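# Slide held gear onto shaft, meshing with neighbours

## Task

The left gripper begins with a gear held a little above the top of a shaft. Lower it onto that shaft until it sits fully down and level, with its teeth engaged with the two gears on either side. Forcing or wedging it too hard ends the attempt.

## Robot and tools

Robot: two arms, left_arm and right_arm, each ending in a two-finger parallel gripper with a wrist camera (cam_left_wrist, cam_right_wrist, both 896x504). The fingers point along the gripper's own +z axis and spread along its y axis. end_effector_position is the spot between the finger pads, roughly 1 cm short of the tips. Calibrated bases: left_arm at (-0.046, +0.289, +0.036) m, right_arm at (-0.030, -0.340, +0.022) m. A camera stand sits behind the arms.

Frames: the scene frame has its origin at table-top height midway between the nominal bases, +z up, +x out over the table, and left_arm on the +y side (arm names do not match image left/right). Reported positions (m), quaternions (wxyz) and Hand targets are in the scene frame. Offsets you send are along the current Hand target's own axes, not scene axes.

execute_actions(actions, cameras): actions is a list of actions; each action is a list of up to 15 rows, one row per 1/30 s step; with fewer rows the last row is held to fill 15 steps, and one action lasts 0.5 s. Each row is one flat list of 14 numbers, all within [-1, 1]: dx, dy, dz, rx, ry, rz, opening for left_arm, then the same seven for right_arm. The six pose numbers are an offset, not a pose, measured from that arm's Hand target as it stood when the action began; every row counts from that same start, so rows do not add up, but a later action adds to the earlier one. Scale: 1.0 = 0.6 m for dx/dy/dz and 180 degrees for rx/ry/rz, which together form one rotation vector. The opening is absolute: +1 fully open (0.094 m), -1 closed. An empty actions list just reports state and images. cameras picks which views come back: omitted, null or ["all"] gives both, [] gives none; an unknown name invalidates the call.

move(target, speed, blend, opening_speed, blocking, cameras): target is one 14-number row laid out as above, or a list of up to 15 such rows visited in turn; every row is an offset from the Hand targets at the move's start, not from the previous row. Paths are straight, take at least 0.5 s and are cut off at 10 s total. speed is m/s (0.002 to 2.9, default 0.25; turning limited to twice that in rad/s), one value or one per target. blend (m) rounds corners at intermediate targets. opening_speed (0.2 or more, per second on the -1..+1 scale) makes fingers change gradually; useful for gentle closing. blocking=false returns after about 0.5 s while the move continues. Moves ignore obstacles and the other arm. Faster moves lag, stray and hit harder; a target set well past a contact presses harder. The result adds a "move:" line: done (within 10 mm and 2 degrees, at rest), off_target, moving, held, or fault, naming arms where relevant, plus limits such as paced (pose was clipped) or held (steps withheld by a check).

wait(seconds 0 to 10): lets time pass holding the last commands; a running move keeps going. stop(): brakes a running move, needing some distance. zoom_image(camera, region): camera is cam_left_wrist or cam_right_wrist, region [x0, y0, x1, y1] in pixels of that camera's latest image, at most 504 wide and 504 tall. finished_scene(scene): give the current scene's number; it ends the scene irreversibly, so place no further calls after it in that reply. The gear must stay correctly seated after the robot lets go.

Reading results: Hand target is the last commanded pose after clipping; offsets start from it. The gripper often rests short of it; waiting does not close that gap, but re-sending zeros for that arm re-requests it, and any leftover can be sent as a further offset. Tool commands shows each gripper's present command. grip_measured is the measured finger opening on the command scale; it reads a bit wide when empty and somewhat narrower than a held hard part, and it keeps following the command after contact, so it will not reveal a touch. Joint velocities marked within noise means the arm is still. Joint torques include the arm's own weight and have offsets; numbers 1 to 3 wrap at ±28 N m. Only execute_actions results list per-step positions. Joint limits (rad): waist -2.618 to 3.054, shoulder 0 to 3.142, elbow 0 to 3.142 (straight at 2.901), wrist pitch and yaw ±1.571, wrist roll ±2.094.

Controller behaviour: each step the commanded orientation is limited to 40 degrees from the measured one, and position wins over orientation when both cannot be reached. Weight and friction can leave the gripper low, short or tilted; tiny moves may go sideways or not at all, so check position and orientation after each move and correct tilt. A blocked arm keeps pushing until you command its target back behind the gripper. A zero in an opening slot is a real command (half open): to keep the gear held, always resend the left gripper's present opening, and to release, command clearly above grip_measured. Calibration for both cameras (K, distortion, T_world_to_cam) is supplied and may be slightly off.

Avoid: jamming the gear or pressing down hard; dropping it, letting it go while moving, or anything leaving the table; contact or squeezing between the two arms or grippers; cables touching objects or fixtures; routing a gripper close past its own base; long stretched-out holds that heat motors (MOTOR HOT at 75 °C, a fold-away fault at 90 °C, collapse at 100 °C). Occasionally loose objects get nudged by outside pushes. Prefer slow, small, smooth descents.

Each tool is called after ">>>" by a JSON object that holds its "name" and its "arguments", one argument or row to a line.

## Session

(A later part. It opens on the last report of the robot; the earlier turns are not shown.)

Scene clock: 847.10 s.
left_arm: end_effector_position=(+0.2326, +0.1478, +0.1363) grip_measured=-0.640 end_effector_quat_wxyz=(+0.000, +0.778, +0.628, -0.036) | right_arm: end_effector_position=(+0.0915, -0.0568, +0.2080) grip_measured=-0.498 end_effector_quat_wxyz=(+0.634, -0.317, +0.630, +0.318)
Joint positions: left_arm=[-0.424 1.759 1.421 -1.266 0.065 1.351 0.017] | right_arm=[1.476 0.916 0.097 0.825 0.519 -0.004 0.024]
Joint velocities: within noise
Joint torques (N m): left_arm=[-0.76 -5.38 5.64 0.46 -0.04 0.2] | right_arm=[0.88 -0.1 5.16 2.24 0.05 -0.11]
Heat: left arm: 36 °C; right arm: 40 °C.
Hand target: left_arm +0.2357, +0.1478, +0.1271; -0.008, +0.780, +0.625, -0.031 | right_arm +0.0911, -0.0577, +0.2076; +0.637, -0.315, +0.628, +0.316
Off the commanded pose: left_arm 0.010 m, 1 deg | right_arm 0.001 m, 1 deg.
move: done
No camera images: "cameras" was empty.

>>> {"name": "move", "arguments": {
  "target": [0,0,-0.013,0,0,0,-1,0,0,0,0,0,0,-0.5],
  "speed": 0.02,
  "cameras": []
}}

>>> {"name": "move", "arguments": {
  "target": [0,0,0,0,0,0,-0.3,0,0,0,0,0,0,-0.5],
  "opening_speed": 0.4
}}

>>> {"name": "zoom_image", "arguments": {
  "camera": "cam_right_wrist",
  "region": [375, 190, 515, 330]
}}

Scene clock: 857.67 s.
left_arm: end_effector_position=(+0.2327, +0.1483, +0.1365) grip_measured=-0.640 end_effector_quat_wxyz=(-0.003, +0.778, +0.628, -0.036) | right_arm: end_effector_position=(+0.0915, -0.0568, +0.2080) grip_measured=-0.498 end_effector_quat_wxyz=(+0.634, -0.317, +0.630, +0.318)
Joint positions: left_arm=[-0.424 1.763 1.427 -1.272 0.063 1.351 0.017] | right_arm=[1.476 0.916 0.097 0.825 0.519 -0.004 0.024]
Joint velocities: within noise
Joint torques (N m): left_arm=[-0.58 -5.89 7.68 0.19 -0.05 0.18] | right_arm=[0.85 -0.02 5.27 2.24 0.03 -0.11]
Heat: left arm: 37 °C; right arm: 40 °C.
Hand target: left_arm +0.2361, +0.1480, +0.1348; -0.008, +0.780, +0.625, -0.032 | right_arm +0.0911, -0.0577, +0.2076; +0.637, -0.315, +0.628, +0.316
Off the commanded pose: left_arm 0.004 m, 1 deg | right_arm 0.001 m, 1 deg.
move: done
No camera images: "cameras" was empty.

Scene clock: 859.63 s.
left_arm: end_effector_position=(+0.2332, +0.1496, +0.1332) grip_measured=-0.302 end_effector_quat_wxyz=(-0.010, +0.778, +0.628, -0.035) | right_arm: end_effector_position=(+0.0915, -0.0568, +0.2080) grip_measured=-0.498 end_effector_quat_wxyz=(+0.634, -0.317, +0.630, +0.318)
Joint positions: left_arm=[-0.424 1.774 1.427 -1.272 0.055 1.351 0.033] | right_arm=[1.476 0.916 0.097 0.825 0.519 -0.004 0.024]
Joint velocities: within noise
Joint torques (N m): left_arm=[-0.66 -6.93 7.73 0.17 0.06 0.19] | right_arm=[0.91 -0.13 5.23 2.25 0.05 -0.09]
Heat: left arm: 37 °C; right arm: 40 °C.
Hand target: left_arm +0.2361, +0.1480, +0.1348; -0.008, +0.780, +0.625, -0.032 | right_arm +0.0911, -0.0577, +0.2076; +0.637, -0.315, +0.628, +0.316
Off the commanded pose: left_arm 0.004 m, 1 deg | right_arm 0.001 m, 1 deg.
move: done
camera_calibration:
cam_left_wrist: T_world_to_cam=[[-0.968952, 0.241537, 0.0528384, 0.186751], [0.242528, 0.886938, 0.393092, -0.204822], [0.0480818, 0.393703, -0.91798, 0.138948], [0, 0, 0, 1]] pos_world=[0.223947, 0.0818527, 0.198198]
cam_right_wrist: T_world_to_cam=[[0.805977, -0.591942, 0.00241728, -0.10631], [-0.23741, -0.326989, -0.914721, 0.233763], [0.542252, 0.73667, -0.404078, 0.167152], [0, 0, 0, 1]] pos_world=[0.0505426, -0.109627, 0.281628]

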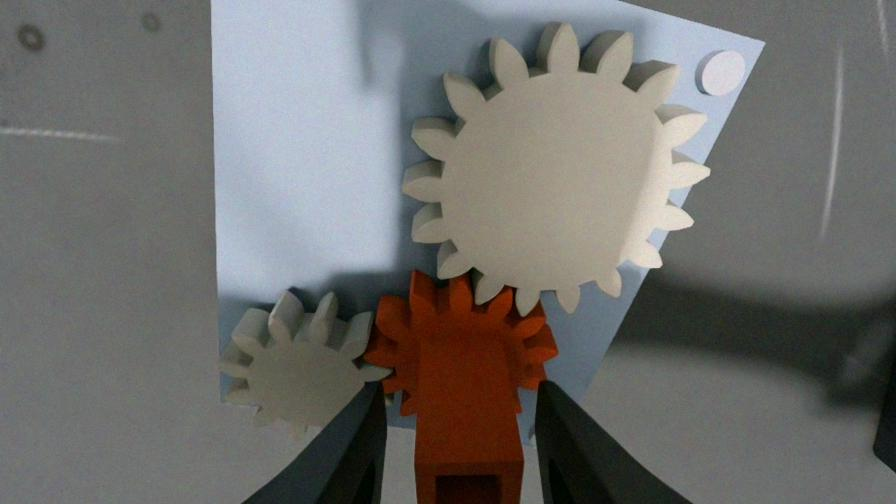

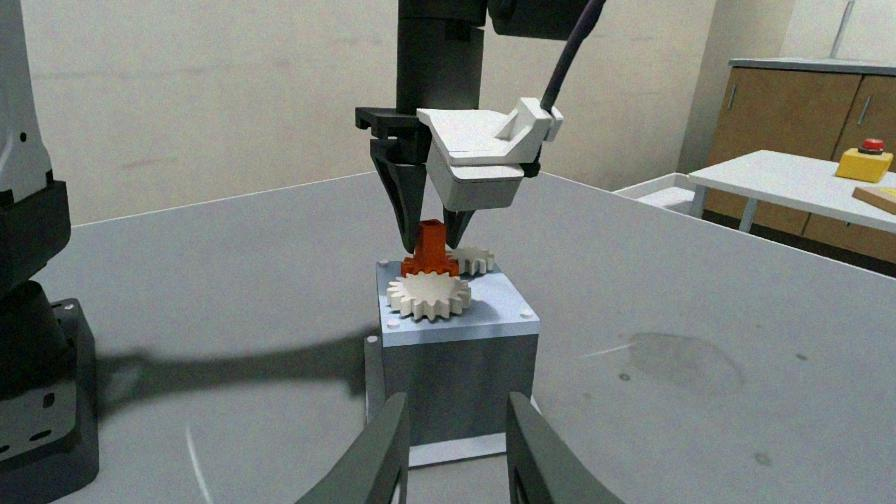

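Scaled by 3.600 from the camera's 896x504 image, which has a finer 1280x720 frame.

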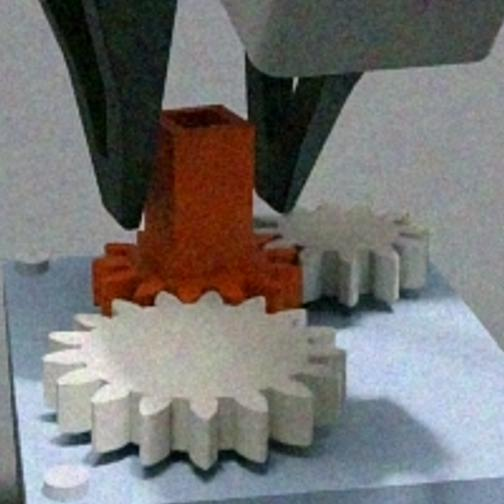

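>>> {"name": "move", "arguments": {
  "target": [
    [0,0,-0.03,0,0,0,-0.3,0,0,0,0,0,0,-0.5],
    [0,0,-0.15,0,0,0,-0.3,0,0,0,0,0,0,-0.5]
  ],
  "speed": 0.05
}}

>>> {"name": "zoom_image", "arguments": {
  "camera": "cam_right_wrist",
  "region": [375, 190, 515, 330]
}}

>>> {"name": "zoom_image", "arguments": {
  "camera": "cam_left_wrist",
  "region": [320, 200, 620, 400]
}}

Scene clock: 870.00 s.
left_arm: end_effector_position=(+0.2405, +0.1476, +0.2100) grip_measured=-0.302 end_effector_quat_wxyz=(+0.004, +0.778, +0.628, -0.028) | right_arm: end_effector_position=(+0.0915, -0.0568, +0.2080) grip_measured=-0.498 end_effector_quat_wxyz=(+0.634, -0.317, +0.630, +0.318)
Joint positions: left_arm=[-0.42 1.788 1.751 -1.551 0.054 1.354 0.033] | right_arm=[1.476 0.916 0.097 0.825 0.519 -0.004 0.024]
Joint velocities: within noise
Joint torques (N m): left_arm=[0.43 -10.06 8.59 0.08 0.05 0.3] | right_arm=[0.87 -0.02 5.09 2.26 0.06 -0.1]
Heat: left arm: 38 °C; right arm: 40 °C.
Hand target: left_arm +0.2415, +0.1504, +0.2248; -0.008, +0.780, +0.625, -0.032 | right_arm +0.0911, -0.0577, +0.2076; +0.637, -0.315, +0.628, +0.316
Off the commanded pose: left_arm 0.015 m, 2 deg | right_arm 0.001 m, 1 deg.
joint sent to its limit (left arm) — joint 4 (wrist pitch), lower limit. The joint targets are off in orientation, not in position.
move: off_target (left_arm)
camera_calibration:
cam_left_wrist: T_world_to_cam=[[-0.970291, 0.240904, 0.0223539, 0.197028], [0.230461, 0.892183, 0.388456, -0.231987], [0.0736369, 0.382067, -0.921196, 0.206147], [0, 0, 0, 1]] pos_world=[0.229459, 0.0807483, 0.275614]
cam_right_wrist: T_world_to_cam=[[0.805977, -0.591942, 0.00241728, -0.10631], [-0.23741, -0.326989, -0.914721, 0.233763], [0.542252, 0.73667, -0.404078, 0.167152], [0, 0, 0, 1]] pos_world=[0.0505426, -0.109627, 0.281628]

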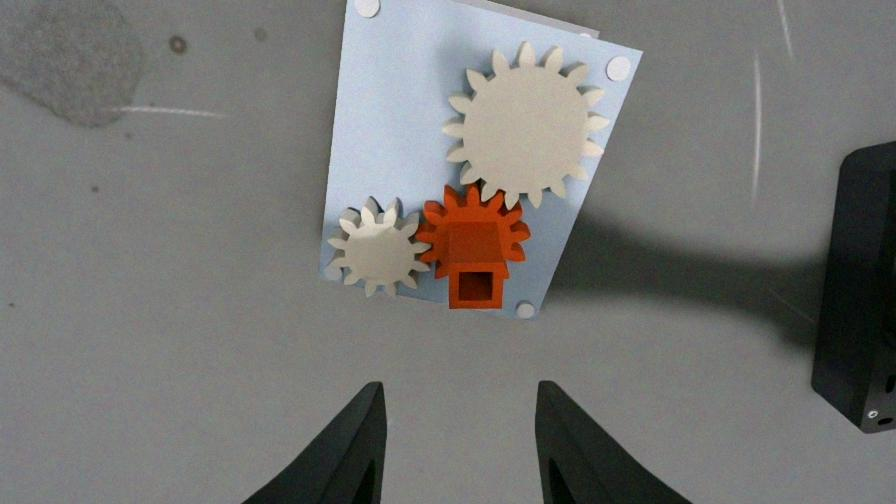

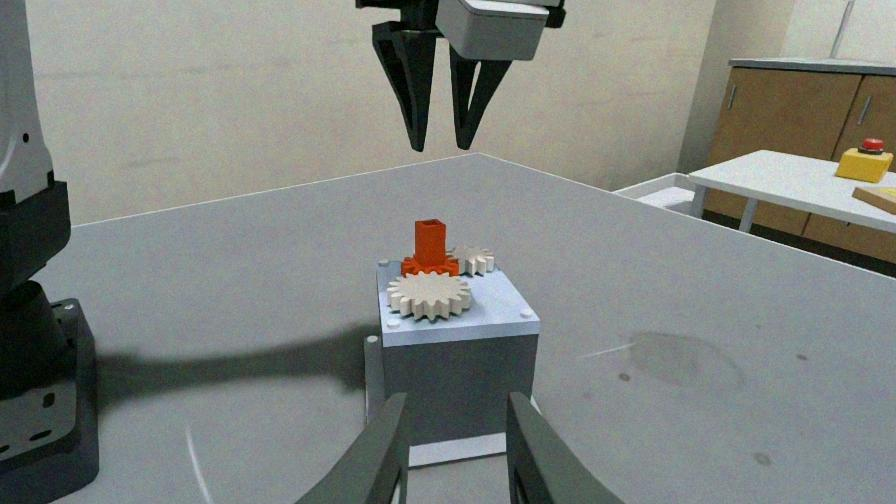

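Scaled by 3.600 from the camera's 896x504 image, which has a finer 1280x720 frame.

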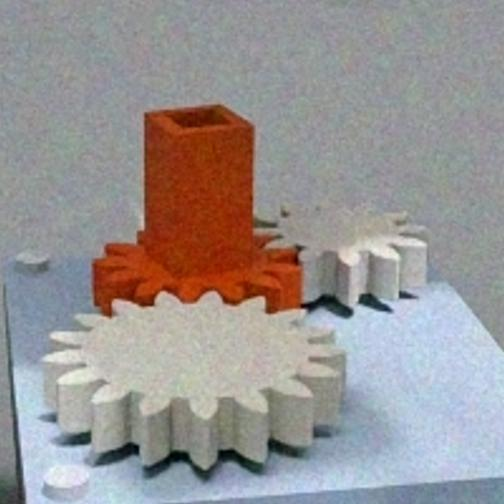

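Scaled by 1.680 from the camera's 896x504 image, which has a finer 1280x720 frame.

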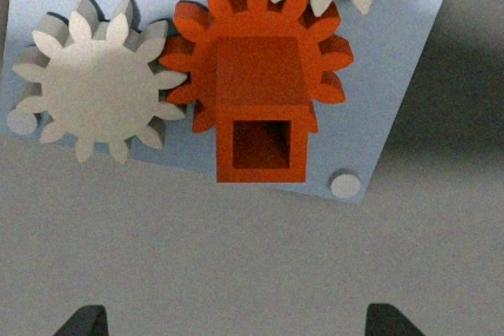

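>>> {"name": "zoom_image", "arguments": {
  "camera": "cam_right_wrist",
  "region": [385, 235, 505, 295]
}}

>>> {"name": "zoom_image", "arguments": {
  "camera": "cam_left_wrist",
  "region": [400, 170, 550, 320]
}}

Scaled by 4.200 from the camera's 896x504 image, which has a finer 1280x720 frame.

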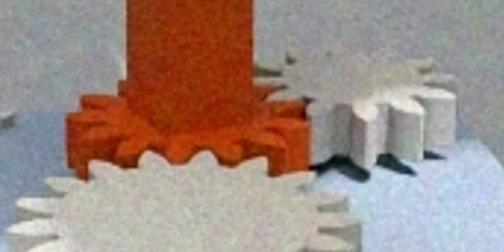

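Scaled by 3.360 from the camera's 896x504 image, which has a finer 1280x720 frame.

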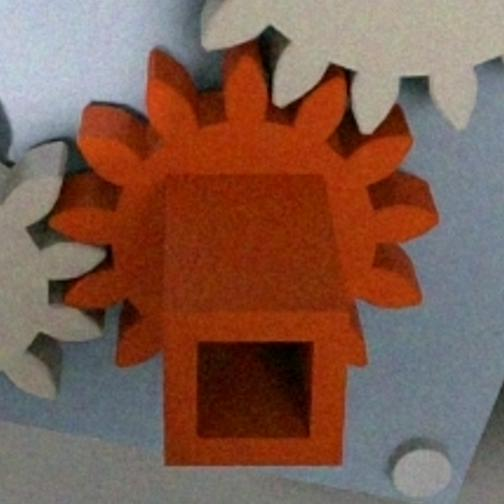

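>>> {"name": "move", "arguments": {
  "target": [0,0,0,0,0,0,-0.3,0.12,0,0,0,0,0,-0.5],
  "speed": 0.1,
  "cameras": ["cam_right_wrist"]
}}

Scene clock: 896.37 s.
left_arm: end_effector_position=(+0.2404, +0.1477, +0.2100) grip_measured=-0.302 end_effector_quat_wxyz=(+0.004, +0.778, +0.628, -0.028) | right_arm: end_effector_position=(+0.0925, -0.0546, +0.1353) grip_measured=-0.498 end_effector_quat_wxyz=(+0.611, -0.322, +0.670, +0.273)
Joint positions: left_arm=[-0.42 1.788 1.751 -1.552 0.054 1.354 0.033] | right_arm=[1.528 1.44 0.013 1.297 0.63 0.05 0.024]
Joint velocities: within noise
Joint torques (N m): left_arm=[0.31 -10.02 8.61 0.11 0.05 0.28] | right_arm=[0.95 -1.78 2.84 2.27 0.07 0.15]
Heat: left arm: 38 °C; right arm: 40 °C.
Hand target: left_arm +0.2415, +0.1504, +0.2248; -0.008, +0.780, +0.625, -0.032 | right_arm +0.0920, -0.0572, +0.1357; +0.638, -0.315, +0.628, +0.316
Off the commanded pose: left_arm 0.015 m, 1 deg | right_arm 0.003 m, 8 deg.
joint sent to its limit (left arm) — joint 4 (wrist pitch), lower limit. The joint targets are off in orientation, not in position.
joint sent to its limit (right arm) — joint 3 (elbow), lower limit, where the elbow is as bent as it goes. The joint targets are off in orientation, not in position.
move: off_target (left_arm, right_arm)
camera_calibration:
cam_right_wrist: T_world_to_cam=[[0.768635, -0.639087, 0.0277133, -0.108213], [-0.302816, -0.401676, -0.864268, 0.163433], [0.563474, 0.655914, -0.502268, 0.142457], [0, 0, 0, 1]] pos_world=[0.0523956, -0.0969498, 0.2158]
Images, in order (width x height): cam_right_wrist 896x504.

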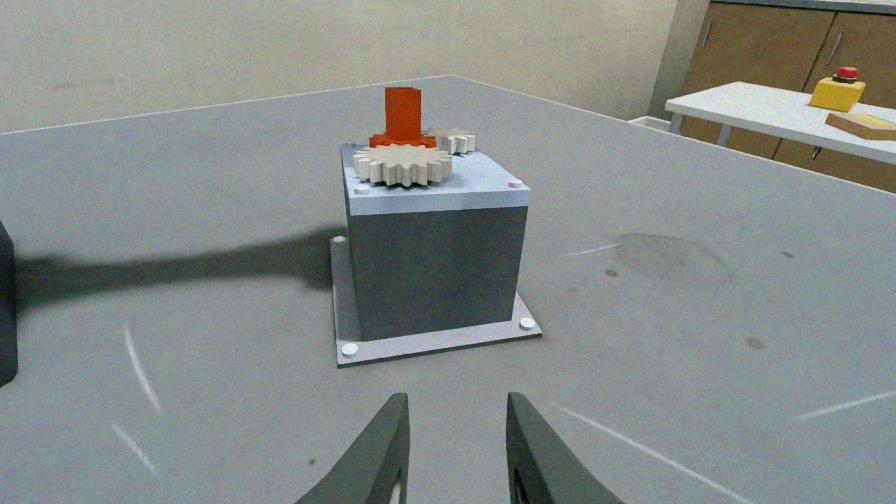

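>>> {"name": "zoom_image", "arguments": {
  "camera": "cam_right_wrist",
  "region": [340, 75, 490, 200]
}}

>>> {"name": "zoom_image", "arguments": {
  "camera": "cam_right_wrist",
  "region": [350, 115, 480, 190]
}}

Scaled by 3.360 from the camera's 896x504 image, which has a finer 1280x720 frame.

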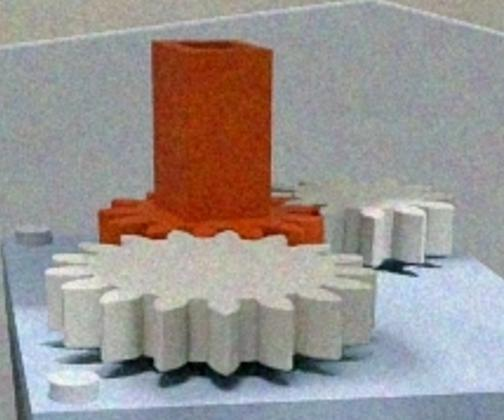

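Scaled by 3.877 from the camera's 896x504 image, which has a finer 1280x720 frame.

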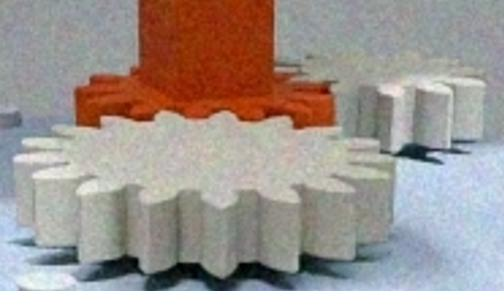

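>>> {"name": "finished_scene", "arguments": {
  "scene": 3
}}

The scene is finished: the task was done.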